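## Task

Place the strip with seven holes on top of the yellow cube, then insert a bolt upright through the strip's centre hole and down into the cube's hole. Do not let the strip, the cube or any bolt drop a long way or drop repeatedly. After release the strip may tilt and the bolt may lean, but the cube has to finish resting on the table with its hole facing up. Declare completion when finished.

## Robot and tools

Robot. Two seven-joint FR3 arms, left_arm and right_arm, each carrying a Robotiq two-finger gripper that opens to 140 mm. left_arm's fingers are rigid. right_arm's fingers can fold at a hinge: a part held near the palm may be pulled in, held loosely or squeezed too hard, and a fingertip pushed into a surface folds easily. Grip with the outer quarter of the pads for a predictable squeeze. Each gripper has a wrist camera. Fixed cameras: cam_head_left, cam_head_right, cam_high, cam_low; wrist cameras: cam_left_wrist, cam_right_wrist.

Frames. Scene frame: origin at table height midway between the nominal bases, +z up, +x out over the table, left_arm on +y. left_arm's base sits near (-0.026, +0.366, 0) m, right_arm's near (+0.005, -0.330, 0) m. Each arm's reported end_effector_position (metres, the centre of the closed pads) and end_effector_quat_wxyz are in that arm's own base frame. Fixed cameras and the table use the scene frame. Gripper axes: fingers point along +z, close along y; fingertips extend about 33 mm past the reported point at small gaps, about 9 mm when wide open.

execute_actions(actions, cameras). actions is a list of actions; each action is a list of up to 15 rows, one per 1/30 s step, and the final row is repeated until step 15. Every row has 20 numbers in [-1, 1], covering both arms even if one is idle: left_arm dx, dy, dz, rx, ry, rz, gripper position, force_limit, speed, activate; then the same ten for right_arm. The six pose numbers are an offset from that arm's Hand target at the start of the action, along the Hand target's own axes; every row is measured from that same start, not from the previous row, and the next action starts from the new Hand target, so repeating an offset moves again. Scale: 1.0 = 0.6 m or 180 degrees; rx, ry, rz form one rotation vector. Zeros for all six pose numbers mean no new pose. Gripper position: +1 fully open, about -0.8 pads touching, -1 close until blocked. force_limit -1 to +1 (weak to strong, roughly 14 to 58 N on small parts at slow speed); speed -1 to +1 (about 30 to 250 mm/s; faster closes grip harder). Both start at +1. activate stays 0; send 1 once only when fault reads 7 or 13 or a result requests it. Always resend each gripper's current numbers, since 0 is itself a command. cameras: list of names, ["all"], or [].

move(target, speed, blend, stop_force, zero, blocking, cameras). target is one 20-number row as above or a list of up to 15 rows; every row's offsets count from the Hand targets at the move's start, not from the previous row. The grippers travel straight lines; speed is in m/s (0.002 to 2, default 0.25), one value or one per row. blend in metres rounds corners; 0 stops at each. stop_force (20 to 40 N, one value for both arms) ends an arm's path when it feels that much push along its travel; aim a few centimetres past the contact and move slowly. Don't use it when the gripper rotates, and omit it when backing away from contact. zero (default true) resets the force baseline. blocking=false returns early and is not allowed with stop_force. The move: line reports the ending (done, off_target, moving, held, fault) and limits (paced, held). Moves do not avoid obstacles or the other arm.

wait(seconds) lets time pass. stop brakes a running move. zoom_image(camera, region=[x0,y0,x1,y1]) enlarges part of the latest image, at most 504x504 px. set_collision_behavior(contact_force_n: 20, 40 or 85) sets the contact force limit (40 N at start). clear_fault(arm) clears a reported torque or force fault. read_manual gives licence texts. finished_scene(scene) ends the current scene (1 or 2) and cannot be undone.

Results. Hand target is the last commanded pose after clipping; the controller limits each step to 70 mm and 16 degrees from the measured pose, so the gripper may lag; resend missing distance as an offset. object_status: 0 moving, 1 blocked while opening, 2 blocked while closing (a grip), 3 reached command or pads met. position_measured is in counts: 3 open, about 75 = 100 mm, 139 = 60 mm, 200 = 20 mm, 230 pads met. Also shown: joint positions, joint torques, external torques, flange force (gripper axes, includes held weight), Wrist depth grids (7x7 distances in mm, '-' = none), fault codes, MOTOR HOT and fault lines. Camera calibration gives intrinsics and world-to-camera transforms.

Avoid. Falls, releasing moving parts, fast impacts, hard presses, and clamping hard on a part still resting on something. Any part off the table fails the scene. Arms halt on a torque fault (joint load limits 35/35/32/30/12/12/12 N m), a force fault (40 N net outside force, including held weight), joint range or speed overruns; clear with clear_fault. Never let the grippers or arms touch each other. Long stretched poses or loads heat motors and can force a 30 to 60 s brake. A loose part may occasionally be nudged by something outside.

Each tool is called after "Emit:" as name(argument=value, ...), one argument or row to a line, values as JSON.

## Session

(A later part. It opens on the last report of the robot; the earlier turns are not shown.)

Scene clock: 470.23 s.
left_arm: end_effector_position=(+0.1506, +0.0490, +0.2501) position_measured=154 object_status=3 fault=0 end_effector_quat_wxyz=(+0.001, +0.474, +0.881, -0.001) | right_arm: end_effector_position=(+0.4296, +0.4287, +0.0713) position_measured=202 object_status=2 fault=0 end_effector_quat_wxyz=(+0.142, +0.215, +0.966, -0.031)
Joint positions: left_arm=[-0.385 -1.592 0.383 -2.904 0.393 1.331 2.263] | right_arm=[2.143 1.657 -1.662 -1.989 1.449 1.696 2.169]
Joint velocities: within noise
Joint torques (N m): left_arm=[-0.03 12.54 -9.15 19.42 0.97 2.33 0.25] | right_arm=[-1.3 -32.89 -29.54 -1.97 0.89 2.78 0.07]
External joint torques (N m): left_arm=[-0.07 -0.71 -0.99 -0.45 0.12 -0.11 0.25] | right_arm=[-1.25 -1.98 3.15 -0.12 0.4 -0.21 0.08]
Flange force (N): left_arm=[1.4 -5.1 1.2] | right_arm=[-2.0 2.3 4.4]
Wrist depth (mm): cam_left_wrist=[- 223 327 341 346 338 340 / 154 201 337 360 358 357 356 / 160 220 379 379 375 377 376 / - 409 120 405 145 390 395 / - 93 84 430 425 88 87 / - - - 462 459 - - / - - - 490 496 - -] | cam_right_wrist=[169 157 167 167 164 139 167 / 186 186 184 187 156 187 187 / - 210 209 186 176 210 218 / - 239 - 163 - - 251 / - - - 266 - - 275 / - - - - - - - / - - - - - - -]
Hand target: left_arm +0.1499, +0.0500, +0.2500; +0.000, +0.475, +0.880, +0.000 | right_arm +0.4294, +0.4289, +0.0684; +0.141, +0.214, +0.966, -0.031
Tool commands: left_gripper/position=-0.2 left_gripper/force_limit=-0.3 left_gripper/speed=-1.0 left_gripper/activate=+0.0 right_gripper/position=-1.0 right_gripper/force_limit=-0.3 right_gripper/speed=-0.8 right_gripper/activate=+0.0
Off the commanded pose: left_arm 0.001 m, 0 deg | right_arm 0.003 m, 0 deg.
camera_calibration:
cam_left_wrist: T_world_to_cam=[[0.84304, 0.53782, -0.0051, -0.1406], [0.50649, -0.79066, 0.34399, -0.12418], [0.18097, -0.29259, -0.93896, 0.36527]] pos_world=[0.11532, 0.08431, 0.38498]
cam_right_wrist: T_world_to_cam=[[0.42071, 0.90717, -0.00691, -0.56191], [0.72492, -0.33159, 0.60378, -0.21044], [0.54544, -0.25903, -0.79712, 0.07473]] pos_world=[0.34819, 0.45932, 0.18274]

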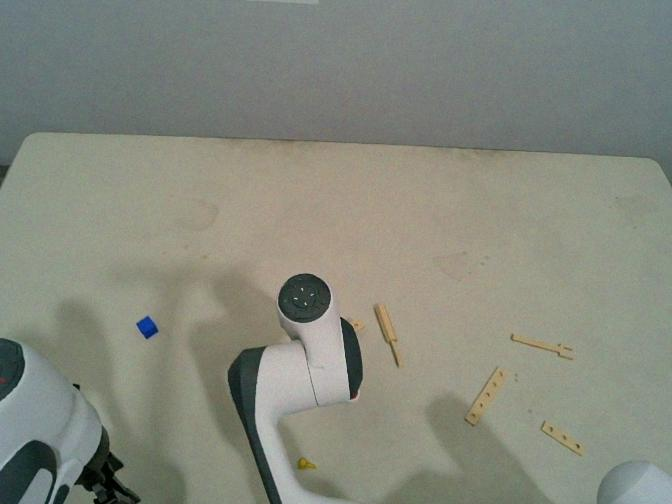

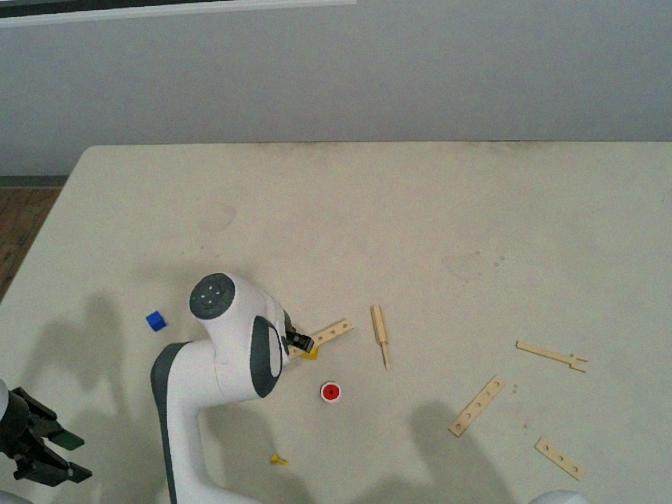

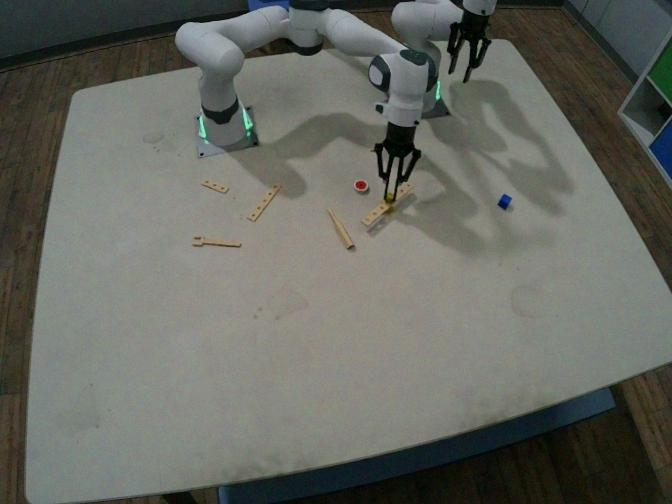

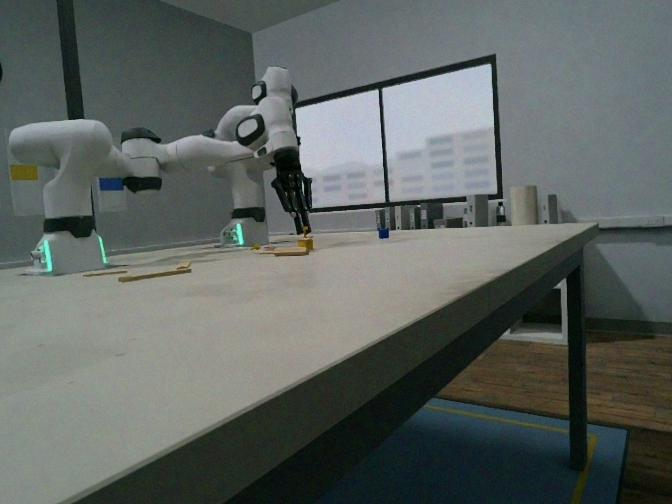

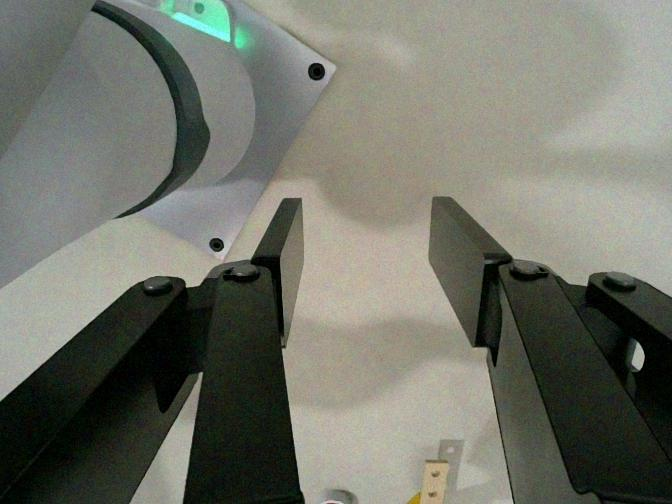

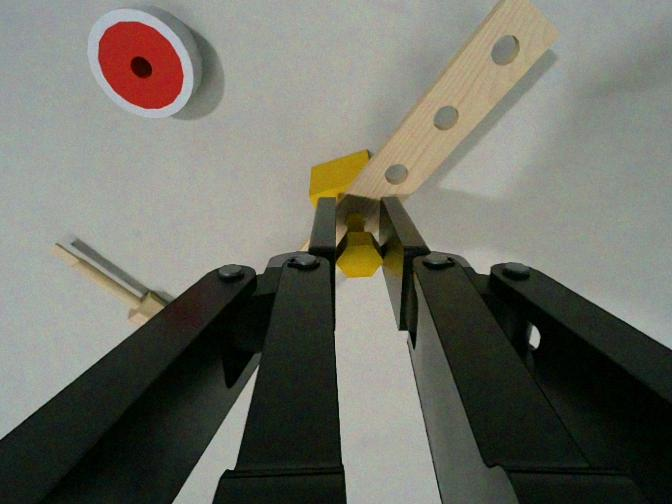

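Emit:
move(
  target=[0,0,0,0,0,0,-0.2,-0.3,-1,0,-0.0023,0.0008,-0.0010,0,0,0,-1,-0.3,-0.8,0],
  speed=0.01,
)

Emit:
move(
  target=[0,0,0,0,0,0,-0.2,-0.3,-1,0,0,-0.0025,0,0,0,0,-1,-0.3,-0.8,0],
  speed=0.01,
)

Emit:
move(
  target=[0,0,0,0,0,0,-0.2,-0.3,-1,0,0.0030,0,-0.0009,0,0,0,-1,-0.3,-0.8,0],
  speed=0.01,
)

Emit:
move(
  target=[0,0,0,0,0,0,-0.2,-0.3,-1,0,0,0.003,0,0,0,0,-1,-0.3,-0.8,0],
  speed=0.01,
  cameras=["cam_right_wrist"],
)

Emit:
zoom_image(
  camera="cam_right_wrist",
  region=[330, 200, 380, 250],
)

Scene clock: 475.90 s.
left_arm: end_effector_position=(+0.1506, +0.0490, +0.2501) position_measured=154 object_status=3 fault=0 end_effector_quat_wxyz=(+0.001, +0.474, +0.881, -0.001) | right_arm: end_effector_position=(+0.4306, +0.4286, +0.0713) position_measured=202 object_status=2 fault=0 end_effector_quat_wxyz=(+0.142, +0.215, +0.966, -0.031)
Joint positions: left_arm=[-0.385 -1.592 0.383 -2.904 0.393 1.331 2.263] | right_arm=[2.14 1.657 -1.662 -1.987 1.449 1.696 2.169]
Joint torques (N m): left_arm=[-0.04 12.48 -9.1 19.46 0.97 2.34 0.28] | right_arm=[-1.65 -32.91 -30.19 -1.96 0.6 2.68 0.01]
External joint torques (N m): left_arm=[-0.1 -0.71 -0.93 -0.47 0.12 -0.11 0.28] | right_arm=[-1.78 -2 2.46 -0.2 0.1 -0.3 0.02]
Flange force (N): left_arm=[1.5 -5.0 1.3] | right_arm=[-3.5 3.2 2.9]
Wrist depth (mm): cam_left_wrist=[- 223 333 341 325 335 324 / 154 201 337 355 358 357 354 / 160 220 382 381 376 368 371 / 405 405 120 403 145 392 396 / - 93 84 431 418 88 87 / - - - 462 460 - - / - - - 485 494 - -] | cam_right_wrist=[- 156 163 168 164 142 163 / 186 171 187 184 156 187 192 / 209 212 210 180 175 210 211 / 232 238 235 184 229 240 243 / - - - 273 - - 277 / - - - - - - - / - - - - - - -]
Hand target: left_arm +0.1499, +0.0500, +0.2500; +0.000, +0.475, +0.880, +0.000 | right_arm +0.4307, +0.4289, +0.0693; +0.141, +0.214, +0.966, -0.031
Off the commanded pose: left_arm 0.001 m, 0 deg | right_arm 0.002 m, 0 deg.
move: done

Scene clock: 476.40 s.
left_arm: end_effector_position=(+0.1506, +0.0490, +0.2501) position_measured=154 object_status=3 fault=0 end_effector_quat_wxyz=(+0.001, +0.474, +0.881, -0.001) | right_arm: end_effector_position=(+0.4307, +0.4280, +0.0713) position_measured=202 object_status=2 fault=0 end_effector_quat_wxyz=(+0.142, +0.216, +0.966, -0.031)
Joint positions: left_arm=[-0.385 -1.592 0.383 -2.904 0.393 1.331 2.263] | right_arm=[2.14 1.657 -1.662 -1.988 1.449 1.696 2.169]
Joint torques (N m): left_arm=[0.03 12.49 -9.03 19.42 0.98 2.34 0.3] | right_arm=[-0.97 -32.86 -30.37 -2.98 0.67 2.7 -0.1]
External joint torques (N m): left_arm=[0.01 -0.7 -0.87 -0.5 0.13 -0.11 0.3] | right_arm=[-0.82 -1.93 2.29 -1.09 0.17 -0.28 -0.09]
Flange force (N): left_arm=[1.8 -4.8 1.6] | right_arm=[-0.9 -2.3 2.5]
Wrist depth (mm): cam_left_wrist=[- 222 334 334 334 341 337 / 154 201 338 364 361 358 355 / 160 221 381 379 375 377 377 / 415 405 119 403 146 394 394 / - 93 84 429 426 88 87 / - - - 464 458 - - / - - - 499 498 - -] | cam_right_wrist=[169 156 165 167 160 142 167 / 186 185 187 186 155 187 187 / 210 212 210 182 201 211 206 / 234 242 233 - - 236 244 / - - 87 - - - - / - - - - - - - / - - - - - - -]
Hand target: left_arm +0.1499, +0.0500, +0.2500; +0.000, +0.475, +0.880, +0.000 | right_arm +0.4300, +0.4275, +0.0693; +0.141, +0.214, +0.966, -0.031
Off the commanded pose: left_arm 0.001 m, 0 deg | right_arm 0.002 m, 0 deg.
move: done

Scene clock: 476.90 s.
left_arm: end_effector_position=(+0.1506, +0.0490, +0.2501) position_measured=154 object_status=3 fault=0 end_effector_quat_wxyz=(+0.001, +0.474, +0.881, -0.001) | right_arm: end_effector_position=(+0.4297, +0.4283, +0.0714) position_measured=202 object_status=2 fault=0 end_effector_quat_wxyz=(+0.143, +0.215, +0.966, -0.031)
Joint positions: left_arm=[-0.385 -1.592 0.383 -2.904 0.393 1.331 2.263] | right_arm=[2.143 1.657 -1.662 -1.99 1.449 1.696 2.169]
Joint torques (N m): left_arm=[-0.04 12.48 -9.04 19.41 0.97 2.33 0.32] | right_arm=[-0.36 -33.1 -30.39 -2.7 0.55 2.59 0.03]
External joint torques (N m): left_arm=[-0.03 -0.73 -0.9 -0.51 0.12 -0.13 0.32] | right_arm=[-0.08 -2.3 2.18 -0.74 0.07 -0.39 0.04]
Flange force (N): left_arm=[1.8 -5.0 1.6] | right_arm=[0.4 -2.2 1.4]
Wrist depth (mm): cam_left_wrist=[- 223 337 343 342 339 332 / 155 202 336 357 357 354 361 / 160 220 381 384 381 382 373 / 411 407 120 384 144 391 402 / - 93 84 422 430 88 87 / - - - 462 458 - - / - - - 487 497 - -] | cam_right_wrist=[170 157 168 167 164 139 167 / 181 171 186 179 155 183 183 / 209 205 - 183 167 219 217 / 239 241 - 190 109 239 243 / 273 - 87 265 - - 266 / - - - - - - - / - - - - - - -]
Hand target: left_arm +0.1499, +0.0500, +0.2500; +0.000, +0.475, +0.880, +0.000 | right_arm +0.4283, +0.4283, +0.0693; +0.141, +0.214, +0.966, -0.031
Off the commanded pose: left_arm 0.001 m, 0 deg | right_arm 0.002 m, 0 deg.
move: done

Scene clock: 477.40 s.
left_arm: end_effector_position=(+0.1506, +0.0490, +0.2501) position_measured=154 object_status=3 fault=0 end_effector_quat_wxyz=(+0.001, +0.474, +0.881, -0.001) | right_arm: end_effector_position=(+0.4297, +0.4291, +0.0713) position_measured=202 object_status=2 fault=0 end_effector_quat_wxyz=(+0.143, +0.214, +0.966, -0.031)
Joint positions: left_arm=[-0.385 -1.592 0.383 -2.904 0.393 1.331 2.263] | right_arm=[2.142 1.657 -1.662 -1.988 1.449 1.696 2.169]
Joint torques (N m): left_arm=[-0.07 12.45 -9.07 19.41 0.98 2.35 0.27] | right_arm=[-1.09 -33.06 -30.19 -1.57 0.8 2.55 0.08]
External joint torques (N m): left_arm=[-0.12 -0.75 -0.93 -0.52 0.13 -0.1 0.27] | right_arm=[-1.29 -2.21 2.43 0.15 0.3 -0.43 0.09]
Flange force (N): left_arm=[1.5 -5.1 1.5] | right_arm=[-2.7 3.5 2.6]
Wrist depth (mm): cam_left_wrist=[- 223 334 340 338 338 337 / 155 201 336 358 359 354 357 / 160 220 379 376 374 381 375 / 412 408 120 401 128 392 394 / - 93 84 429 424 88 83 / - - - 463 457 - - / - - - 494 - - -] | cam_right_wrist=[169 156 167 167 164 139 171 / 181 186 186 190 157 187 187 / 209 199 210 183 172 211 210 / 239 - 227 - 228 - - / - - 87 275 - - 266 / - - - - - - - / - - - - - - -]
Hand target: left_arm +0.1499, +0.0500, +0.2500; +0.000, +0.475, +0.880, +0.000 | right_arm +0.4291, +0.4300, +0.0693; +0.141, +0.214, +0.966, -0.031
Off the commanded pose: left_arm 0.001 m, 0 deg | right_arm 0.002 m, 0 deg.
move: done
cam_right_wrist: T_world_to_cam=[[0.42007, 0.90746, -0.00696, -0.56226], [0.72503, -0.33099, 0.60396, -0.2108], [0.54577, -0.25875, -0.79698, 0.07445]] pos_world=[0.34839, 0.45972, 0.18274]

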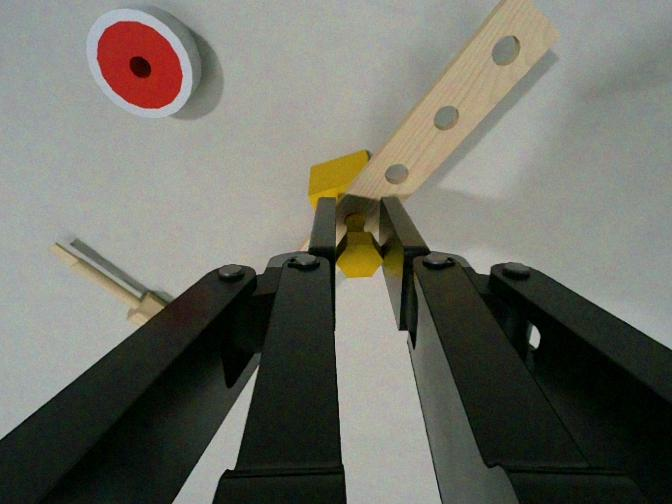

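Scaled by 10.080 from the camera's image (finer frame: 960x720).

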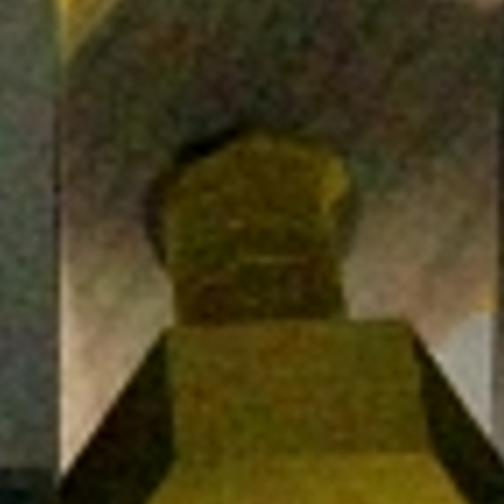

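Emit:
execute_actions(
  actions=[
    [[0,0,0,0,0,0,-0.2,-0.3,-1,0,-0.0009,0.0015,-0.0031,0,0,0,-1,-0.3,-0.8,0]],
  ],
)

Emit:
execute_actions(
  actions=[
    [[0,0,0,0,0,0,-0.2,-0.3,-1,0,-0.0005,0,-0.0016,0,0,0,-1,-0.3,-0.8,0]],
  ],
)

Emit:
execute_actions(
  actions=[
    [[0,0,0,0,0,0,-0.2,-0.3,-1,0,-0.0005,0,-0.0016,0,0,0,-1,-0.3,-0.8,0]],
  ],
)

Emit:
execute_actions(
  actions=[
    [[0,0,0,0,0,0,-0.2,-0.3,-1,0,-0.0005,0,-0.0016,0,0,0,-1,-0.3,-0.8,0]],
  ],
  cameras=["cam_right_wrist"],
)

Emit:
zoom_image(
  camera="cam_right_wrist",
  region=[330, 200, 380, 250],
)

Scene clock: 484.20 s.
left_arm: end_effector_position=(+0.1506, +0.0490, +0.2501) position_measured=154 object_status=3 fault=0 end_effector_quat_wxyz=(+0.001, +0.474, +0.881, -0.001) | right_arm: end_effector_position=(+0.4301, +0.4304, +0.0714) position_measured=202 object_status=2 fault=0 end_effector_quat_wxyz=(+0.143, +0.213, +0.966, -0.031)
Joint positions: left_arm=[-0.385 -1.592 0.383 -2.904 0.393 1.331 2.263] | right_arm=[2.14 1.656 -1.662 -1.984 1.449 1.696 2.169]
Joint torques (N m): left_arm=[-0.05 12.53 -9.08 19.39 0.98 2.33 0.33] | right_arm=[-1.31 -33.93 -31.45 -1.78 0.6 2.55 0.16]
External joint torques (N m): left_arm=[-0.11 -0.69 -0.91 -0.52 0.13 -0.12 0.33] | right_arm=[-1.11 -2.94 1.22 0.13 0.11 -0.44 0.17]
Flange force (N): left_arm=[1.6 -4.9 1.5] | right_arm=[-3.0 3.6 -0.3]
Wrist depth (mm): cam_left_wrist=[- 223 329 341 340 338 336 / 154 201 315 359 352 356 359 / 160 210 371 381 381 378 374 / 411 408 115 403 128 112 400 / - 93 84 427 430 88 87 / - - - 460 459 - - / - - - 493 494 - -] | cam_right_wrist=[170 156 168 167 164 139 167 / 185 185 182 187 158 187 - / 212 210 - 181 169 206 211 / 241 240 224 - 107 237 242 / - - - 282 - - 276 / - - - - - - - / - - - - - - -]
Hand target: left_arm +0.1499, +0.0500, +0.2500; +0.000, +0.475, +0.880, +0.000 | right_arm +0.4295, +0.4308, +0.0713; +0.141, +0.214, +0.966, -0.031
Off the commanded pose: left_arm 0.001 m, 0 deg | right_arm 0.001 m, 0 deg.

Scene clock: 484.90 s.
left_arm: end_effector_position=(+0.1506, +0.0490, +0.2501) position_measured=154 object_status=3 fault=0 end_effector_quat_wxyz=(+0.001, +0.474, +0.881, -0.001) | right_arm: end_effector_position=(+0.4298, +0.4309, +0.0716) position_measured=202 object_status=2 fault=0 end_effector_quat_wxyz=(+0.142, +0.213, +0.966, -0.031)
Joint positions: left_arm=[-0.385 -1.592 0.383 -2.904 0.393 1.331 2.263] | right_arm=[2.14 1.655 -1.663 -1.983 1.449 1.695 2.169]
Joint torques (N m): left_arm=[-0.06 12.47 -9.08 19.43 0.98 2.33 0.27] | right_arm=[-1.38 -34.05 -32.15 -2.01 0.22 2.48 0.16]
External joint torques (N m): left_arm=[-0.06 -0.8 -0.97 -0.4 0.14 -0.11 0.27] | right_arm=[-1.35 -3.05 0.48 -0.22 -0.27 -0.5 0.17]
Flange force (N): left_arm=[1.8 -5.2 1.3] | right_arm=[-3.6 3.0 -2.2]
Wrist depth (mm): cam_left_wrist=[- 223 334 339 323 336 337 / 155 201 336 358 367 358 356 / 160 220 377 - 375 378 378 / 412 407 120 407 145 393 395 / - 93 84 430 145 88 87 / - - - 462 461 - - / - - - 497 494 - -] | cam_right_wrist=[167 157 167 168 164 140 167 / - 186 187 187 159 187 187 / - 199 211 181 176 212 210 / 242 240 - 163 107 229 244 / - - - - - - - / - - - - - - - / - - - - - - -]
Hand target: left_arm +0.1499, +0.0500, +0.2500; +0.000, +0.475, +0.880, +0.000 | right_arm +0.4295, +0.4308, +0.0723; +0.141, +0.214, +0.966, -0.031
Off the commanded pose: left_arm 0.001 m, 0 deg | right_arm 0.001 m, 0 deg.

Scene clock: 485.60 s.
left_arm: end_effector_position=(+0.1506, +0.0490, +0.2501) position_measured=154 object_status=3 fault=0 end_effector_quat_wxyz=(+0.001, +0.474, +0.881, -0.001) | right_arm: end_effector_position=(+0.4297, +0.4310, +0.0726) position_measured=202 object_status=2 fault=0 end_effector_quat_wxyz=(+0.142, +0.213, +0.966, -0.030)
Joint positions: left_arm=[-0.385 -1.592 0.383 -2.904 0.393 1.331 2.263] | right_arm=[2.14 1.655 -1.665 -1.983 1.449 1.694 2.169]
Joint torques (N m): left_arm=[-0.03 12.47 -9.09 19.4 0.97 2.32 0.26] | right_arm=[-1.42 -33.96 -32.19 -1.96 0.15 2.49 0.11]
External joint torques (N m): left_arm=[-0.03 -0.78 -0.98 -0.46 0.12 -0.12 0.26] | right_arm=[-1.46 -2.91 0.47 -0.19 -0.36 -0.48 0.12]
Flange force (N): left_arm=[1.7 -5.4 1.4] | right_arm=[-3.9 3.3 -2.2]
Wrist depth (mm): cam_left_wrist=[- 223 334 341 339 340 335 / 155 201 336 360 351 355 356 / 160 220 379 379 379 378 376 / 411 407 120 405 128 392 395 / - 93 84 - 425 88 87 / - - - 461 - - - / - - - - - - -] | cam_right_wrist=[171 161 165 169 165 140 168 / 183 187 187 188 158 188 193 / 212 - 211 186 203 213 219 / 242 - - 180 229 - 244 / 275 - 87 266 - - - / - - - - - - - / - - - - - - -]
Hand target: left_arm +0.1499, +0.0500, +0.2500; +0.000, +0.475, +0.880, +0.000 | right_arm +0.4295, +0.4308, +0.0733; +0.141, +0.214, +0.966, -0.031
Off the commanded pose: left_arm 0.001 m, 0 deg | right_arm 0.001 m, 0 deg.

Scene clock: 486.30 s.
left_arm: end_effector_position=(+0.1506, +0.0490, +0.2501) position_measured=154 object_status=3 fault=0 end_effector_quat_wxyz=(+0.001, +0.474, +0.881, -0.001) | right_arm: end_effector_position=(+0.4297, +0.4310, +0.0736) position_measured=202 object_status=2 fault=0 end_effector_quat_wxyz=(+0.142, +0.213, +0.966, -0.030)
Joint positions: left_arm=[-0.385 -1.592 0.383 -2.904 0.393 1.331 2.263] | right_arm=[2.139 1.654 -1.666 -1.983 1.447 1.693 2.169]
Joint torques (N m): left_arm=[-0.03 12.55 -9.11 19.37 0.99 2.33 0.27] | right_arm=[-1.42 -33.98 -32.21 -1.94 0.13 2.49 0.1]
External joint torques (N m): left_arm=[-0.05 -0.69 -0.99 -0.46 0.15 -0.11 0.27] | right_arm=[-1.26 -2.9 0.5 -0.08 -0.35 -0.5 0.11]
Flange force (N): left_arm=[1.5 -5.0 1.2] | right_arm=[-3.6 3.3 -2.2]
Wrist depth (mm): cam_left_wrist=[- 222 334 343 339 339 337 / 154 201 313 359 357 360 358 / 160 221 377 382 370 378 376 / 411 410 120 402 145 112 396 / - 93 84 431 425 88 87 / - - - 461 - - - / - - - 496 - - -] | cam_right_wrist=[- 162 169 169 166 141 169 / 187 188 189 186 159 189 189 / 212 206 207 183 179 214 212 / - - - 160 232 239 247 / - - 87 278 - - - / - - - - - - - / - - - - - - -]
Hand target: left_arm +0.1499, +0.0500, +0.2500; +0.000, +0.475, +0.880, +0.000 | right_arm +0.4295, +0.4308, +0.0743; +0.141, +0.214, +0.966, -0.031
Off the commanded pose: left_arm 0.001 m, 0 deg | right_arm 0.001 m, 0 deg.
cam_right_wrist: T_world_to_cam=[[0.41815, 0.90836, -0.00622, -0.56362], [0.72637, -0.33024, 0.60277, -0.21238], [0.54547, -0.25657, -0.79789, 0.07599]] pos_world=[0.34849, 0.46133, 0.18515]

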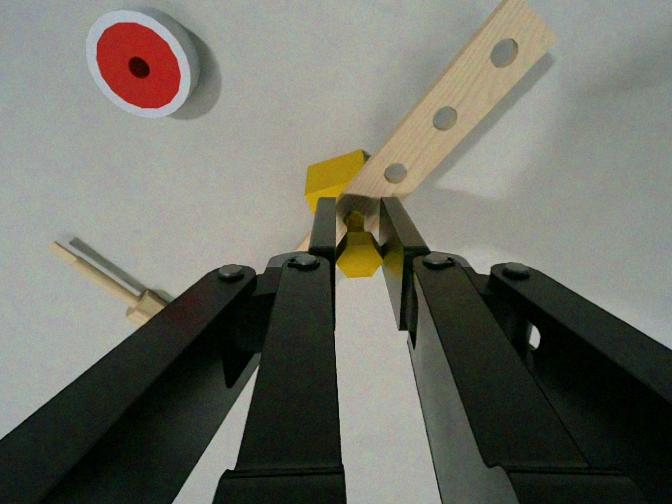

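Scaled by 10.080 from the camera's image (finer frame: 960x720).

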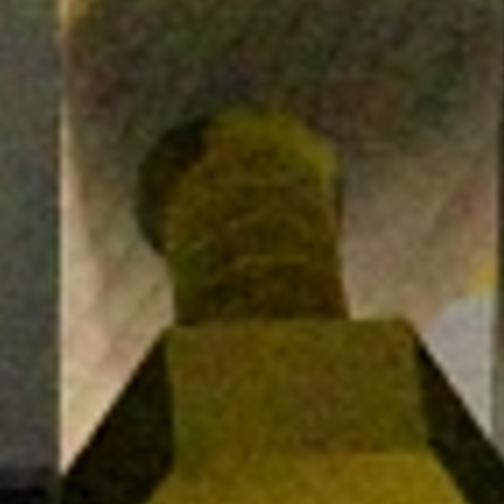

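Emit:
move(
  target=[
    [0,0,0,0,0,0,-0.2,-0.3,-1,0,-0.0017,-0.0034,0.0005,0,0,0,-1,-0.3,-0.8,0],
    [0,0,0,0,0,0,-0.2,-0.3,-1,0,0.0007,-0.0034,0.0087,0,0,0,-1,-0.3,-0.8,0],
  ],
  speed=0.02,
)

Emit:
move(
  target=[
    [0,0,0,0,0,0,-0.2,-0.3,-1,0,-0.0027,0,-0.0066,0,0,0,-1,-0.3,-0.8,0],
    [0,0,0,0,0,0,-0.2,-0.3,-1,0,-0.0008,0,0.0003,0,0,0,-1,-0.3,-0.8,0],
  ],
  speed=0.02,
)

Emit:
move(
  target=[
    [0,0,0,0,0,0,-0.2,-0.3,-1,0,-0.0019,-0.0008,-0.0067,0,0,0,-1,-0.3,-0.8,0],
    [0,0,0,0,0,0,-0.2,-0.3,-1,0,0.0000,-0.0008,0,0,0,0,-1,-0.3,-0.8,0],
  ],
  speed=0.02,
)

Emit:
move(
  target=[
    [0,0,0,0,0,0,-0.2,-0.3,-1,0,-0.0011,0,-0.0069,0,0,0,-1,-0.3,-0.8,0],
    [0,0,0,0,0,0,-0.2,-0.3,-1,0,0.0008,0,-0.0003,0,0,0,-1,-0.3,-0.8,0],
  ],
  speed=0.02,
)

Emit:
move(
  target=[
    [0,0,0,0,0,0,-0.2,-0.3,-1,0,-0.0011,0,-0.0069,0,0,0,-1,-0.3,-0.8,0],
    [0,0,0,0,0,0,-0.2,-0.3,-1,0,0.0008,0,-0.0003,0,0,0,-1,-0.3,-0.8,0],
  ],
  speed=0.02,
  cameras=["cam_right_wrist"],
)

Emit:
zoom_image(
  camera="cam_right_wrist",
  region=[330, 200, 380, 250],
)

Scene clock: 498.37 s.
left_arm: end_effector_position=(+0.1506, +0.0490, +0.2501) position_measured=154 object_status=3 fault=0 end_effector_quat_wxyz=(+0.001, +0.474, +0.881, -0.001) | right_arm: end_effector_position=(+0.4300, +0.4285, +0.0713) position_measured=202 object_status=2 fault=0 end_effector_quat_wxyz=(+0.141, +0.215, +0.966, -0.031)
Joint positions: left_arm=[-0.385 -1.592 0.383 -2.904 0.393 1.331 2.263] | right_arm=[2.139 1.655 -1.662 -1.987 1.448 1.694 2.169]
Joint velocities: left_arm=[within noise] | right_arm=[0 0.001 0.001 -0.001 -0.001 0.004 0]
Joint torques (N m): left_arm=[-0.04 12.45 -9.08 19.42 0.98 2.34 0.29] | right_arm=[-0.41 -32.8 -30.33 -2.33 0.87 2.92 0]
External joint torques (N m): left_arm=[-0.07 -0.73 -0.96 -0.44 0.14 -0.11 0.29] | right_arm=[-0.47 -1.93 2.22 -0.62 0.37 -0.04 0.01]
Flange force (N): left_arm=[1.6 -5.0 1.2] | right_arm=[-0.4 -1.2 2.8]
Wrist depth (mm): cam_left_wrist=[- 223 332 340 340 337 335 / 155 201 336 358 360 359 - / 160 220 380 380 375 378 378 / 406 406 120 403 145 393 396 / - 93 84 431 128 82 87 / - - - 494 457 - - / - - - 497 - - -] | cam_right_wrist=[- 157 167 168 165 139 167 / - 171 186 187 157 183 186 / 210 209 210 185 171 212 211 / 242 - 234 - 108 235 246 / - - 87 264 - - - / - - - - - - - / - - - - - - -]
Hand target: left_arm +0.1499, +0.0500, +0.2500; +0.000, +0.475, +0.880, +0.000 | right_arm +0.4296, +0.4284, +0.0692; +0.141, +0.214, +0.966, -0.031
Off the commanded pose: left_arm 0.001 m, 0 deg | right_arm 0.002 m, 0 deg.
move: done

Scene clock: 499.23 s.
left_arm: end_effector_position=(+0.1506, +0.0490, +0.2501) position_measured=154 object_status=3 fault=0 end_effector_quat_wxyz=(+0.001, +0.474, +0.881, -0.001) | right_arm: end_effector_position=(+0.4302, +0.4286, +0.0713) position_measured=202 object_status=2 fault=0 end_effector_quat_wxyz=(+0.141, +0.215, +0.966, -0.031)
Joint positions: left_arm=[-0.385 -1.592 0.383 -2.904 0.393 1.331 2.263] | right_arm=[2.139 1.654 -1.662 -1.987 1.448 1.695 2.169]
Joint velocities: left_arm=[within noise] | right_arm=[-0.001 0.001 0.001 -0.002 0 0.003 0.001]
Joint torques (N m): left_arm=[-0.01 12.44 -9.07 19.44 0.98 2.34 0.3] | right_arm=[-0.89 -33.07 -30.31 -2.43 0.78 2.93 -0.03]
External joint torques (N m): left_arm=[-0.02 -0.78 -0.92 -0.42 0.13 -0.11 0.31] | right_arm=[-0.89 -2.08 2.35 -0.64 0.28 -0.03 -0.02]
Flange force (N): left_arm=[1.9 -5.0 1.4] | right_arm=[-1.3 -0.4 2.9]
Wrist depth (mm): cam_left_wrist=[- 223 333 341 339 342 337 / 154 201 335 359 361 358 355 / 160 220 376 376 377 376 380 / 413 402 120 403 145 391 402 / - 93 84 429 - 88 87 / - - - 461 459 - - / - - - 513 497 - -] | cam_right_wrist=[- 156 167 167 163 139 163 / 186 171 186 187 159 187 192 / 209 210 208 183 176 - - / 234 - 235 - 229 235 243 / - - - - - - - / - - - - - - - / - - - - - - -]
Hand target: left_arm +0.1499, +0.0500, +0.2500; +0.000, +0.475, +0.880, +0.000 | right_arm +0.4301, +0.4282, +0.0691; +0.141, +0.214, +0.966, -0.031
Off the commanded pose: left_arm 0.001 m, 0 deg | right_arm 0.002 m, 0 deg.
move: done

Scene clock: 500.10 s.
left_arm: end_effector_position=(+0.1506, +0.0490, +0.2501) position_measured=154 object_status=3 fault=0 end_effector_quat_wxyz=(+0.001, +0.474, +0.881, -0.001) | right_arm: end_effector_position=(+0.4304, +0.4281, +0.0713) position_measured=202 object_status=2 fault=0 end_effector_quat_wxyz=(+0.142, +0.216, +0.966, -0.031)
Joint positions: left_arm=[-0.385 -1.592 0.383 -2.904 0.393 1.331 2.263] | right_arm=[2.139 1.654 -1.661 -1.988 1.448 1.696 2.169]
Joint torques (N m): left_arm=[-0.06 12.55 -9.08 19.43 0.98 2.34 0.28] | right_arm=[-0.77 -33.06 -30.25 -2.84 0.7 2.79 -0.06]
External joint torques (N m): left_arm=[-0.09 -0.68 -0.94 -0.45 0.13 -0.11 0.28] | right_arm=[-0.81 -2.08 2.54 -1.11 0.19 -0.2 -0.05]
Flange force (N): left_arm=[1.4 -4.8 1.2] | right_arm=[-0.8 -2.3 2.9]
Wrist depth (mm): cam_left_wrist=[- 222 335 340 340 340 337 / 155 201 335 359 357 347 354 / 160 220 375 381 377 379 377 / 411 405 120 402 145 118 398 / - 93 84 425 417 88 87 / - - - 474 470 - - / - - - 483 497 - -] | cam_right_wrist=[169 157 167 - 164 139 171 / 185 186 186 191 160 187 187 / 209 211 210 185 205 211 212 / - 249 234 180 229 236 243 / - - 87 273 - - 275 / - - - - - - - / - - - - - - -]
Hand target: left_arm +0.1499, +0.0500, +0.2500; +0.000, +0.475, +0.880, +0.000 | right_arm +0.4299, +0.4278, +0.0691; +0.141, +0.214, +0.966, -0.031
Off the commanded pose: left_arm 0.001 m, 0 deg | right_arm 0.002 m, 0 deg.
move: done

Scene clock: 500.97 s.
left_arm: end_effector_position=(+0.1506, +0.0490, +0.2501) position_measured=154 object_status=3 fault=0 end_effector_quat_wxyz=(+0.001, +0.474, +0.881, -0.001) | right_arm: end_effector_position=(+0.4302, +0.4283, +0.0713) position_measured=202 object_status=2 fault=0 end_effector_quat_wxyz=(+0.142, +0.215, +0.966, -0.031)
Joint positions: left_arm=[-0.385 -1.592 0.383 -2.904 0.393 1.331 2.263] | right_arm=[2.14 1.654 -1.661 -1.988 1.448 1.697 2.169]
Joint torques (N m): left_arm=[0 12.52 -9.01 19.44 0.96 2.32 0.25] | right_arm=[-0.59 -33.04 -30.24 -2.82 0.57 2.74 -0.05]
External joint torques (N m): left_arm=[-0.03 -0.69 -0.88 -0.47 0.11 -0.13 0.25] | right_arm=[-0.53 -2.19 2.32 -1.01 0.08 -0.22 -0.04]
Flange force (N): left_arm=[1.6 -4.9 1.4] | right_arm=[-0.4 -2.4 2.2]
Wrist depth (mm): cam_left_wrist=[- 222 329 340 339 346 337 / 154 201 336 354 358 358 356 / 160 220 381 384 380 378 377 / 414 407 120 403 145 392 399 / - 93 84 424 422 88 87 / - - - 462 456 - - / - - - 511 493 - -] | cam_right_wrist=[169 157 167 168 165 139 167 / 184 186 181 187 155 179 182 / - - 204 186 201 211 210 / 249 242 234 - 229 236 242 / 271 - 87 - - - - / - - - - - - - / - - - - - - -]
Hand target: left_arm +0.1499, +0.0500, +0.2500; +0.000, +0.475, +0.880, +0.000 | right_arm +0.4294, +0.4280, +0.0692; +0.141, +0.214, +0.966, -0.031
Off the commanded pose: left_arm 0.001 m, 0 deg | right_arm 0.002 m, 0 deg.
move: done

Scene clock: 501.83 s.
left_arm: end_effector_position=(+0.1506, +0.0490, +0.2501) position_measured=154 object_status=3 fault=0 end_effector_quat_wxyz=(+0.001, +0.474, +0.881, -0.001) | right_arm: end_effector_position=(+0.4297, +0.4285, +0.0713) position_measured=202 object_status=2 fault=0 end_effector_quat_wxyz=(+0.142, +0.215, +0.966, -0.031)
Joint positions: left_arm=[-0.385 -1.592 0.383 -2.904 0.393 1.331 2.263] | right_arm=[2.142 1.653 -1.661 -1.989 1.448 1.697 2.169]
Joint torques (N m): left_arm=[-0.04 12.52 -9.07 19.46 0.99 2.32 0.27] | right_arm=[-0.73 -33.03 -30.32 -2.38 0.57 2.77 -0.01]
External joint torques (N m): left_arm=[-0.04 -0.76 -0.95 -0.39 0.15 -0.12 0.27] | right_arm=[-0.87 -2.09 2.41 -0.73 0.06 -0.21 -0.01]
Flange force (N): left_arm=[1.8 -5.0 1.2] | right_arm=[-1.2 -0.7 2.5]
Wrist depth (mm): cam_left_wrist=[- 222 334 341 340 338 336 / 154 201 337 360 361 358 356 / 160 214 381 380 376 - - / 410 407 114 406 145 394 396 / - 93 84 430 424 83 87 / - - - 463 458 - - / - - - 487 496 - -] | cam_right_wrist=[169 157 167 169 164 139 167 / 186 186 187 187 159 183 - / 210 208 - 181 174 212 219 / 242 239 - 160 109 236 252 / - - 87 273 - - 277 / - - - - - - - / - - - - - - -]
Hand target: left_arm +0.1499, +0.0500, +0.2500; +0.000, +0.475, +0.880, +0.000 | right_arm +0.4290, +0.4282, +0.0692; +0.141, +0.214, +0.966, -0.031
Off the commanded pose: left_arm 0.001 m, 0 deg | right_arm 0.002 m, 0 deg.
move: done
cam_right_wrist: T_world_to_cam=[[0.42152, 0.90679, -0.00679, -0.56212], [0.72541, -0.33269, 0.60257, -0.21033], [0.54415, -0.25892, -0.79804, 0.07521]] pos_world=[0.34859, 0.45922, 0.18294]

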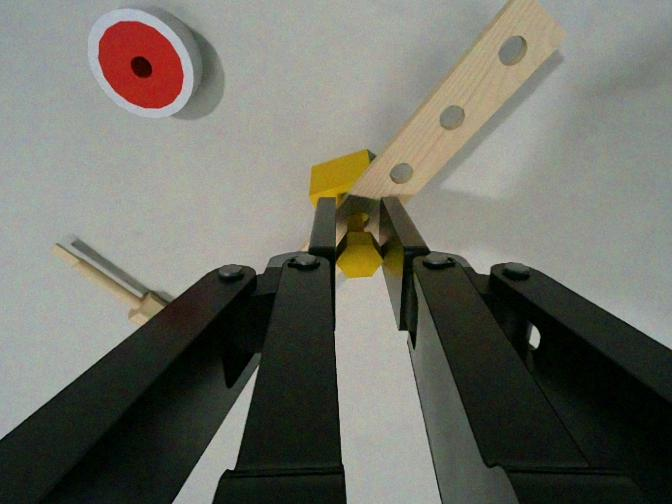

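Scaled by 10.080 from the camera's image (finer frame: 960x720).

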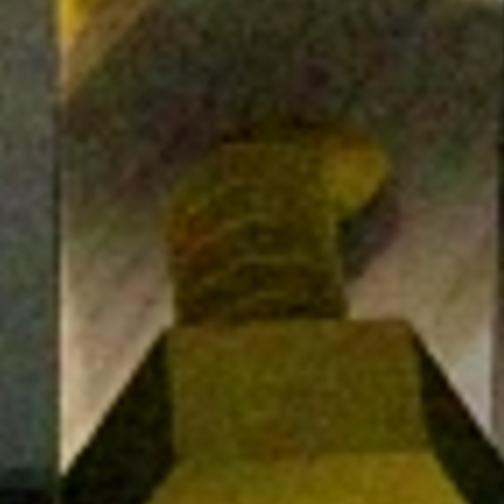

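Emit:
move(
  target=[0,0,0,0,0,0,-0.2,-0.3,-1,0,-0.0096,0,-0.032,0,0,0,-1,-0.3,-0.8,0],
  speed=0.06,
  cameras=["cam_right_wrist","cam_low"],
)

Emit:
zoom_image(
  camera="cam_right_wrist",
  region=[310, 150, 410, 250],
)

Emit:
zoom_image(
  camera="cam_low",
  region=[290, 220, 320, 250],
)

Scene clock: 506.47 s.
left_arm: end_effector_position=(+0.1506, +0.0490, +0.2501) position_measured=154 object_status=3 fault=0 end_effector_quat_wxyz=(+0.001, +0.474, +0.881, -0.001) | right_arm: end_effector_position=(+0.4295, +0.4288, +0.0891) position_measured=202 object_status=2 fault=0 end_effector_quat_wxyz=(+0.143, +0.216, +0.965, -0.029)
Joint positions: left_arm=[-0.385 -1.592 0.383 -2.904 0.393 1.331 2.263] | right_arm=[2.14 1.636 -1.69 -1.987 1.423 1.68 2.167]
Joint velocities: left_arm=[within noise] | right_arm=[0.001 -0.001 -0.001 0.002 -0.002 -0.004 -0.001]
Joint torques (N m): left_arm=[-0.03 12.49 -9.1 19.39 0.98 2.33 0.27] | right_arm=[-1.42 -34.07 -31.71 -1.41 0.18 2.52 -0.14]
External joint torques (N m): left_arm=[-0.06 -0.69 -0.96 -0.55 0.13 -0.12 0.27] | right_arm=[-1.47 -3.19 0.81 -0.23 -0.32 -0.46 -0.14]
Flange force (N): left_arm=[1.5 -5.1 1.5] | right_arm=[-4.4 2.9 -1.7]
Wrist depth (mm): cam_left_wrist=[- 223 334 338 339 339 336 / 155 201 335 369 358 358 355 / 160 221 378 389 376 377 378 / 413 406 120 400 145 392 389 / - 93 84 443 424 88 87 / - - - 461 459 - - / - - - 500 496 - -] | cam_right_wrist=[181 172 183 188 176 183 187 / - 204 204 204 178 206 205 / - 230 226 202 227 227 231 / - - 256 - 251 259 - / - - 87 302 - - - / - - - - - - - / - - - - - - -]
Hand target: left_arm +0.1499, +0.0500, +0.2500; +0.000, +0.475, +0.880, +0.000 | right_arm +0.4290, +0.4282, +0.0892; +0.141, +0.214, +0.966, -0.031
Off the commanded pose: left_arm 0.001 m, 0 deg | right_arm 0.001 m, 0 deg.
move: done
cam_right_wrist: T_world_to_cam=[[0.42355, 0.90587, -0.00319, -0.56293], [0.72317, -0.336, 0.60342, -0.21849], [0.54555, -0.25788, -0.79741, 0.08841]] pos_world=[0.3482, 0.45932, 0.20055]
Images, in order (width x height): cam_low 672x504, cam_right_wrist 672x504.

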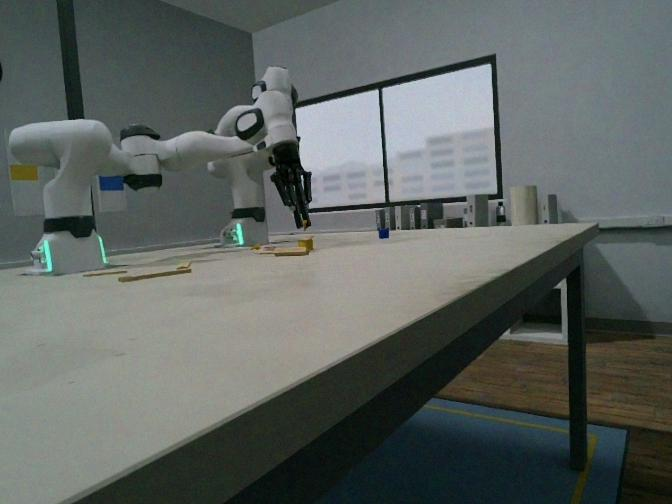

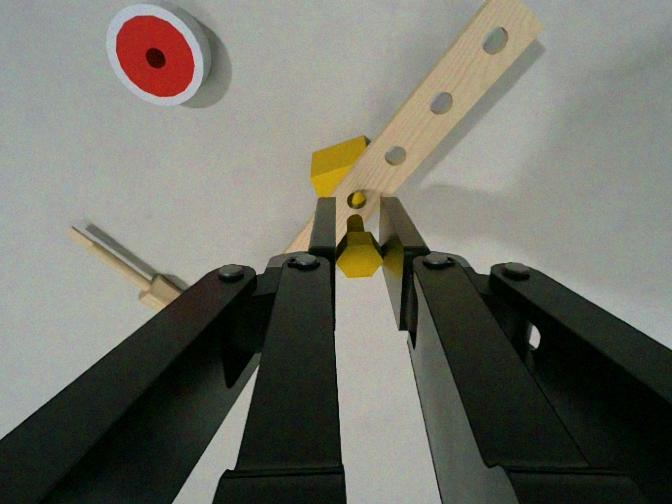

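Scaled by 5.040 from the camera's image (finer frame: 960x720).

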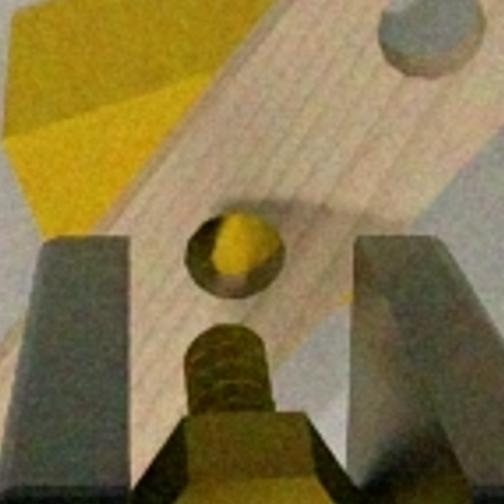

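Scaled by 16.800 from the camera's image (finer frame: 960x720).

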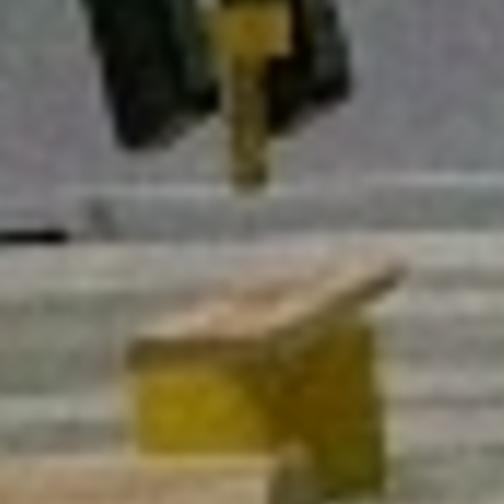

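Emit:
zoom_image(
  camera="cam_right_wrist",
  region=[340, 185, 375, 220],
)

Scaled by 14.400 from the camera's image (finer frame: 960x720).

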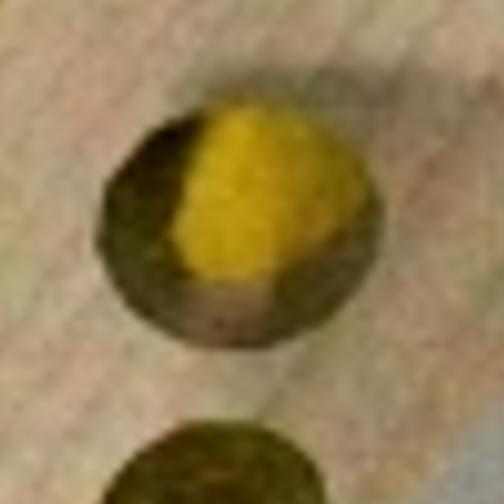

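Emit:
move(
  target=[
    [0,0,0,0,0,0,-0.2,-0.3,-1,0,0.0072,0.0023,0.0221,0,0,0,-1,-0.3,-0.8,0],
    [0,0,0,0,0,0,-0.2,-0.3,-1,0,0.0098,0.0023,0.0305,0,0,0,-1,-0.3,-0.8,0],
  ],
  speed=[0.06,0.02],
  cameras=["cam_right_wrist","cam_low"],
)

Emit:
zoom_image(
  camera="cam_right_wrist",
  region=[330, 200, 380, 250],
)

Scene clock: 515.50 s.
left_arm: end_effector_position=(+0.1506, +0.0490, +0.2501) position_measured=154 object_status=3 fault=0 end_effector_quat_wxyz=(+0.001, +0.474, +0.881, -0.001) | right_arm: end_effector_position=(+0.4293, +0.4283, +0.0714) position_measured=202 object_status=2 fault=0 end_effector_quat_wxyz=(+0.140, +0.214, +0.966, -0.032)
Joint positions: left_arm=[-0.385 -1.592 0.383 -2.904 0.393 1.331 2.263] | right_arm=[2.14 1.65 -1.661 -1.986 1.444 1.695 2.167]
Joint torques (N m): left_arm=[-0.05 12.47 -9.01 19.42 0.98 2.33 0.28] | right_arm=[-0.64 -32.57 -30.94 -2.18 0.83 3 0.13]
External joint torques (N m): left_arm=[-0.1 -0.75 -0.86 -0.48 0.13 -0.12 0.28] | right_arm=[-0.79 -1.63 1.72 -0.62 0.32 0.04 0.14]
Flange force (N): left_arm=[1.7 -4.9 1.5] | right_arm=[-1.0 -0.3 2.4]
Wrist depth (mm): cam_left_wrist=[- 222 334 340 341 339 336 / 154 200 336 358 364 - 352 / 160 213 376 382 372 377 382 / 179 405 120 405 145 118 394 / - 93 84 432 424 88 87 / - - - 463 - - - / - - - 498 - - -] | cam_right_wrist=[171 157 167 168 163 139 164 / 186 172 187 182 159 187 186 / 210 211 211 181 177 211 207 / - - - 184 109 226 244 / 275 - 87 - - - - / - - - - - - - / - - - - - - -]
Hand target: left_arm +0.1499, +0.0500, +0.2500; +0.000, +0.475, +0.880, +0.000 | right_arm +0.4292, +0.4296, +0.0700; +0.141, +0.214, +0.966, -0.031
Off the commanded pose: left_arm 0.001 m, 0 deg | right_arm 0.002 m, 0 deg.
move: done
cam_right_wrist: T_world_to_cam=[[0.42049, 0.90724, -0.01028, -0.56123], [0.72796, -0.33059, 0.60065, -0.21204], [0.54154, -0.26005, -0.79944, 0.07711]] pos_world=[0.34859, 0.45912, 0.18324]
Images, in order (width x height): cam_low 672x504, cam_right_wrist 672x504.

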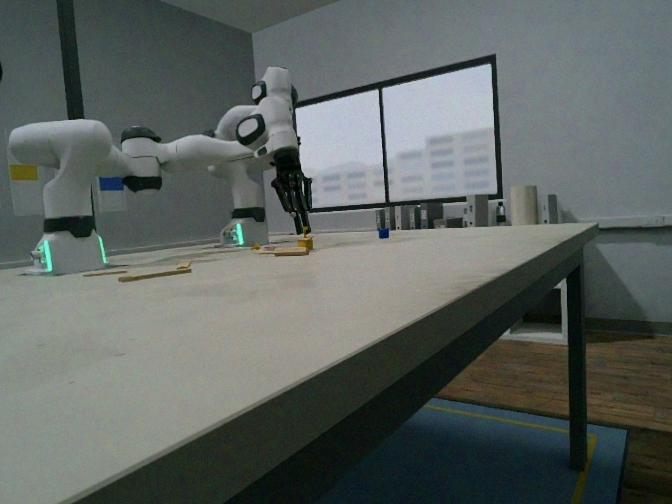

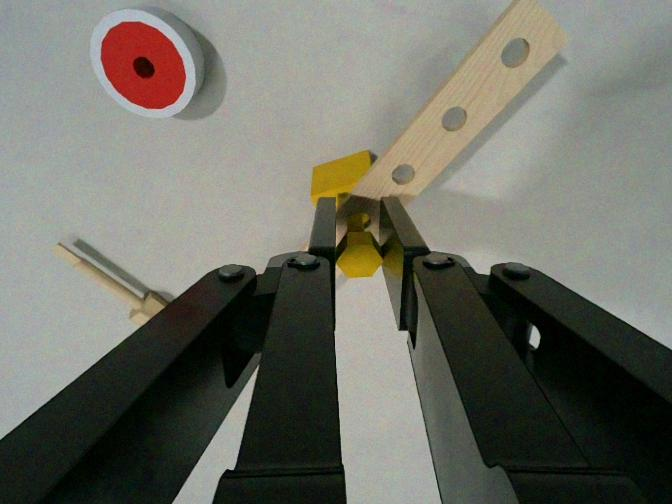

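Scaled by 10.080 from the camera's image (finer frame: 960x720).

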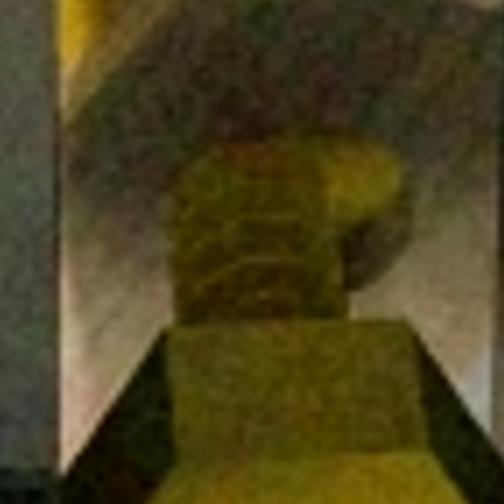

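Emit:
move(
  target=[
    [0,0,0,0,0,0,-0.2,-0.3,-1,0,-0.0017,0,-0.0056,0,0,0,-1,-0.3,-0.8,0],
    [0,0,0,0,0,0,-0.2,-0.3,-1,0,-0.0017,0.0033,-0.0056,0,0,0,-1,-0.3,-0.8,0],
    [0,0,0,0,0,0,-0.2,-0.3,-1,0,0.0003,0.0033,0.001,0,0,0,-1,-0.3,-0.8,0],
  ],
  speed=0.02,
  cameras=["cam_right_wrist"],
)

Emit:
zoom_image(
  camera="cam_right_wrist",
  region=[330, 200, 380, 250],
)

Scene clock: 518.57 s.
left_arm: end_effector_position=(+0.1506, +0.0490, +0.2501) position_measured=154 object_status=3 fault=0 end_effector_quat_wxyz=(+0.001, +0.474, +0.881, -0.001) | right_arm: end_effector_position=(+0.4297, +0.4311, +0.0714) position_measured=202 object_status=2 fault=0 end_effector_quat_wxyz=(+0.141, +0.212, +0.966, -0.032)
Joint positions: left_arm=[-0.385 -1.592 0.383 -2.904 0.393 1.331 2.263] | right_arm=[2.138 1.65 -1.661 -1.98 1.444 1.697 2.168]
Joint velocities: left_arm=[within noise] | right_arm=[-0.001 -0.001 0.001 -0.001 0.001 0.003 0]
Joint torques (N m): left_arm=[-0.05 12.46 -9.08 19.41 0.98 2.35 0.24] | right_arm=[-0.98 -32.94 -30.47 -2.09 0.83 2.9 0.15]
External joint torques (N m): left_arm=[0.02 -0.84 -0.94 -0.42 0.14 -0.1 0.24] | right_arm=[-1.05 -1.86 2.17 -0.45 0.33 -0.06 0.16]
Flange force (N): left_arm=[2.0 -5.3 1.5] | right_arm=[-1.6 0.9 2.9]
Wrist depth (mm): cam_left_wrist=[- 223 334 340 339 340 337 / 154 201 335 358 358 356 - / 160 220 373 372 365 379 - / 412 407 120 412 145 391 381 / - 93 84 430 424 88 87 / - - - 462 464 - - / - - - 502 501 - -] | cam_right_wrist=[170 159 169 168 164 139 167 / 186 186 188 183 155 179 186 / 204 203 205 181 177 - 209 / 237 247 235 - 108 234 - / 275 - - - - - - / - - - - - - - / - - - - - - -]
Hand target: left_arm +0.1499, +0.0500, +0.2500; +0.000, +0.475, +0.880, +0.000 | right_arm +0.4300, +0.4314, +0.0694; +0.141, +0.214, +0.966, -0.031
Off the commanded pose: left_arm 0.001 m, 0 deg | right_arm 0.002 m, 0 deg.
move: done
cam_right_wrist: T_world_to_cam=[[0.41682, 0.90894, -0.0096, -0.56304], [0.72842, -0.32769, 0.60168, -0.21287], [0.54375, -0.25779, -0.79868, 0.0757]] pos_world=[0.34858, 0.46153, 0.18314]

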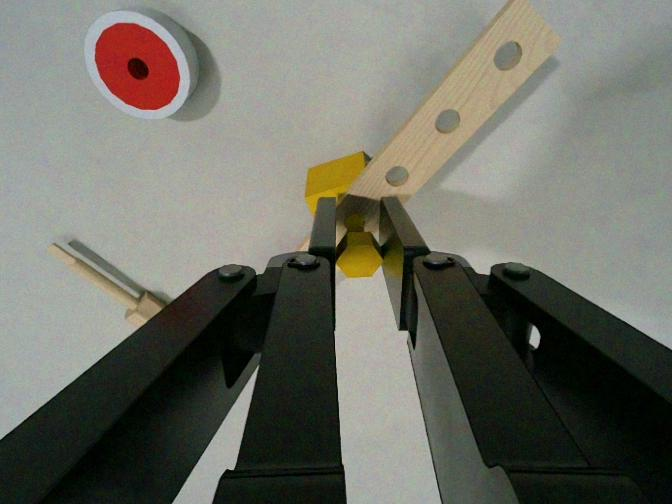

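Scaled by 10.080 from the camera's image (finer frame: 960x720).

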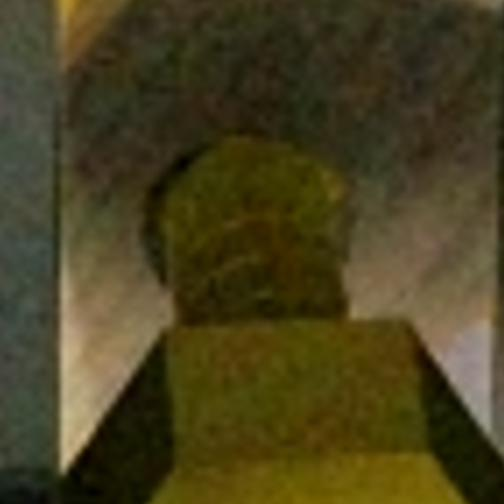

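Emit:
move(
  target=[
    [0,0,0,0,0,0,-0.2,-0.3,-1,0,-0.0014,0,-0.0048,0,0,0,-1,-0.3,-0.8,0],
    [0,0,0,0,0,0,-0.2,-0.3,-1,0,-0.0029,-0.0006,-0.0043,0,0,0,-1,-0.3,-0.8,0],
    [0,0,0,0,0,0,-0.2,-0.3,-1,0,-0.0011,-0.0006,0.0014,0,0,0,-1,-0.3,-0.8,0],
  ],
  speed=0.02,
  cameras=["cam_right_wrist"],
)

Emit:
zoom_image(
  camera="cam_right_wrist",
  region=[330, 200, 380, 250],
)

Scene clock: 521.73 s.
left_arm: end_effector_position=(+0.1506, +0.0490, +0.2501) position_measured=154 object_status=3 fault=0 end_effector_quat_wxyz=(+0.001, +0.474, +0.881, -0.001) | right_arm: end_effector_position=(+0.4306, +0.4306, +0.0713) position_measured=202 object_status=2 fault=0 end_effector_quat_wxyz=(+0.142, +0.213, +0.966, -0.031)
Joint positions: left_arm=[-0.385 -1.592 0.383 -2.904 0.393 1.331 2.263] | right_arm=[2.137 1.65 -1.66 -1.98 1.444 1.699 2.169]
Joint velocities: left_arm=[within noise] | right_arm=[-0.001 0 0 0 0 0.004 0.001]
Joint torques (N m): left_arm=[-0.07 12.47 -9.02 19.45 0.99 2.35 0.28] | right_arm=[-0.9 -33.07 -30.09 -1.91 0.97 2.84 0.15]
External joint torques (N m): left_arm=[-0.12 -0.7 -0.87 -0.47 0.14 -0.1 0.28] | right_arm=[-0.8 -1.94 2.62 -0.2 0.48 -0.14 0.16]
Flange force (N): left_arm=[1.5 -4.7 1.4] | right_arm=[-1.0 1.2 3.6]
Wrist depth (mm): cam_left_wrist=[- 238 334 340 340 338 337 / 154 227 336 357 361 357 357 / 160 221 381 390 375 378 378 / 414 414 120 404 145 392 396 / - 93 84 430 422 88 87 / - - - 462 - - - / - - - 450 499 - -] | cam_right_wrist=[- 154 167 167 164 140 167 / 186 171 186 187 159 183 - / - 203 211 181 176 - 217 / 237 - 235 - 109 234 244 / 274 - - 273 - - 275 / - - - - - - - / - - - - - - -]
Hand target: left_arm +0.1499, +0.0500, +0.2500; +0.000, +0.475, +0.880, +0.000 | right_arm +0.4307, +0.4307, +0.0688; +0.141, +0.214, +0.966, -0.031
Off the commanded pose: left_arm 0.001 m, 0 deg | right_arm 0.003 m, 0 deg.
move: done
cam_right_wrist: T_world_to_cam=[[0.41806, 0.90838, -0.00883, -0.56342], [0.72712, -0.32879, 0.60266, -0.21265], [0.54454, -0.25837, -0.79795, 0.07489]] pos_world=[0.34939, 0.46122, 0.18294]

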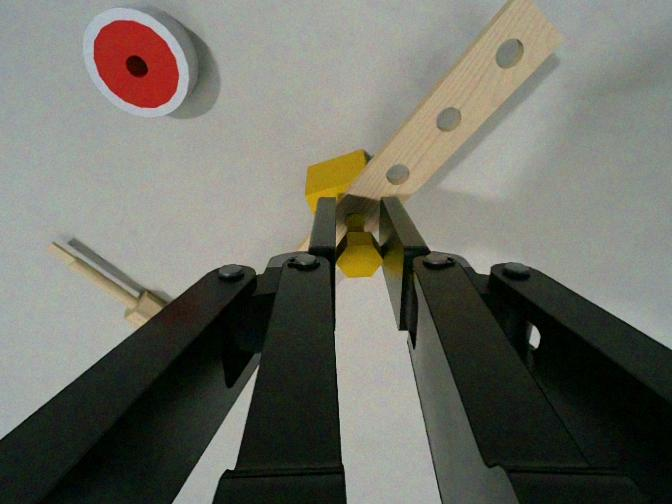

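Scaled by 10.080 from the camera's image (finer frame: 960x720).

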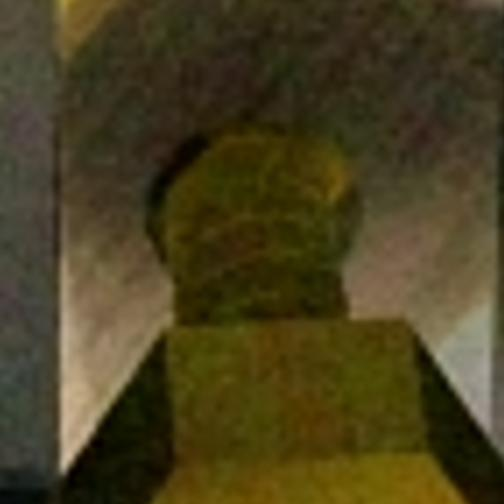

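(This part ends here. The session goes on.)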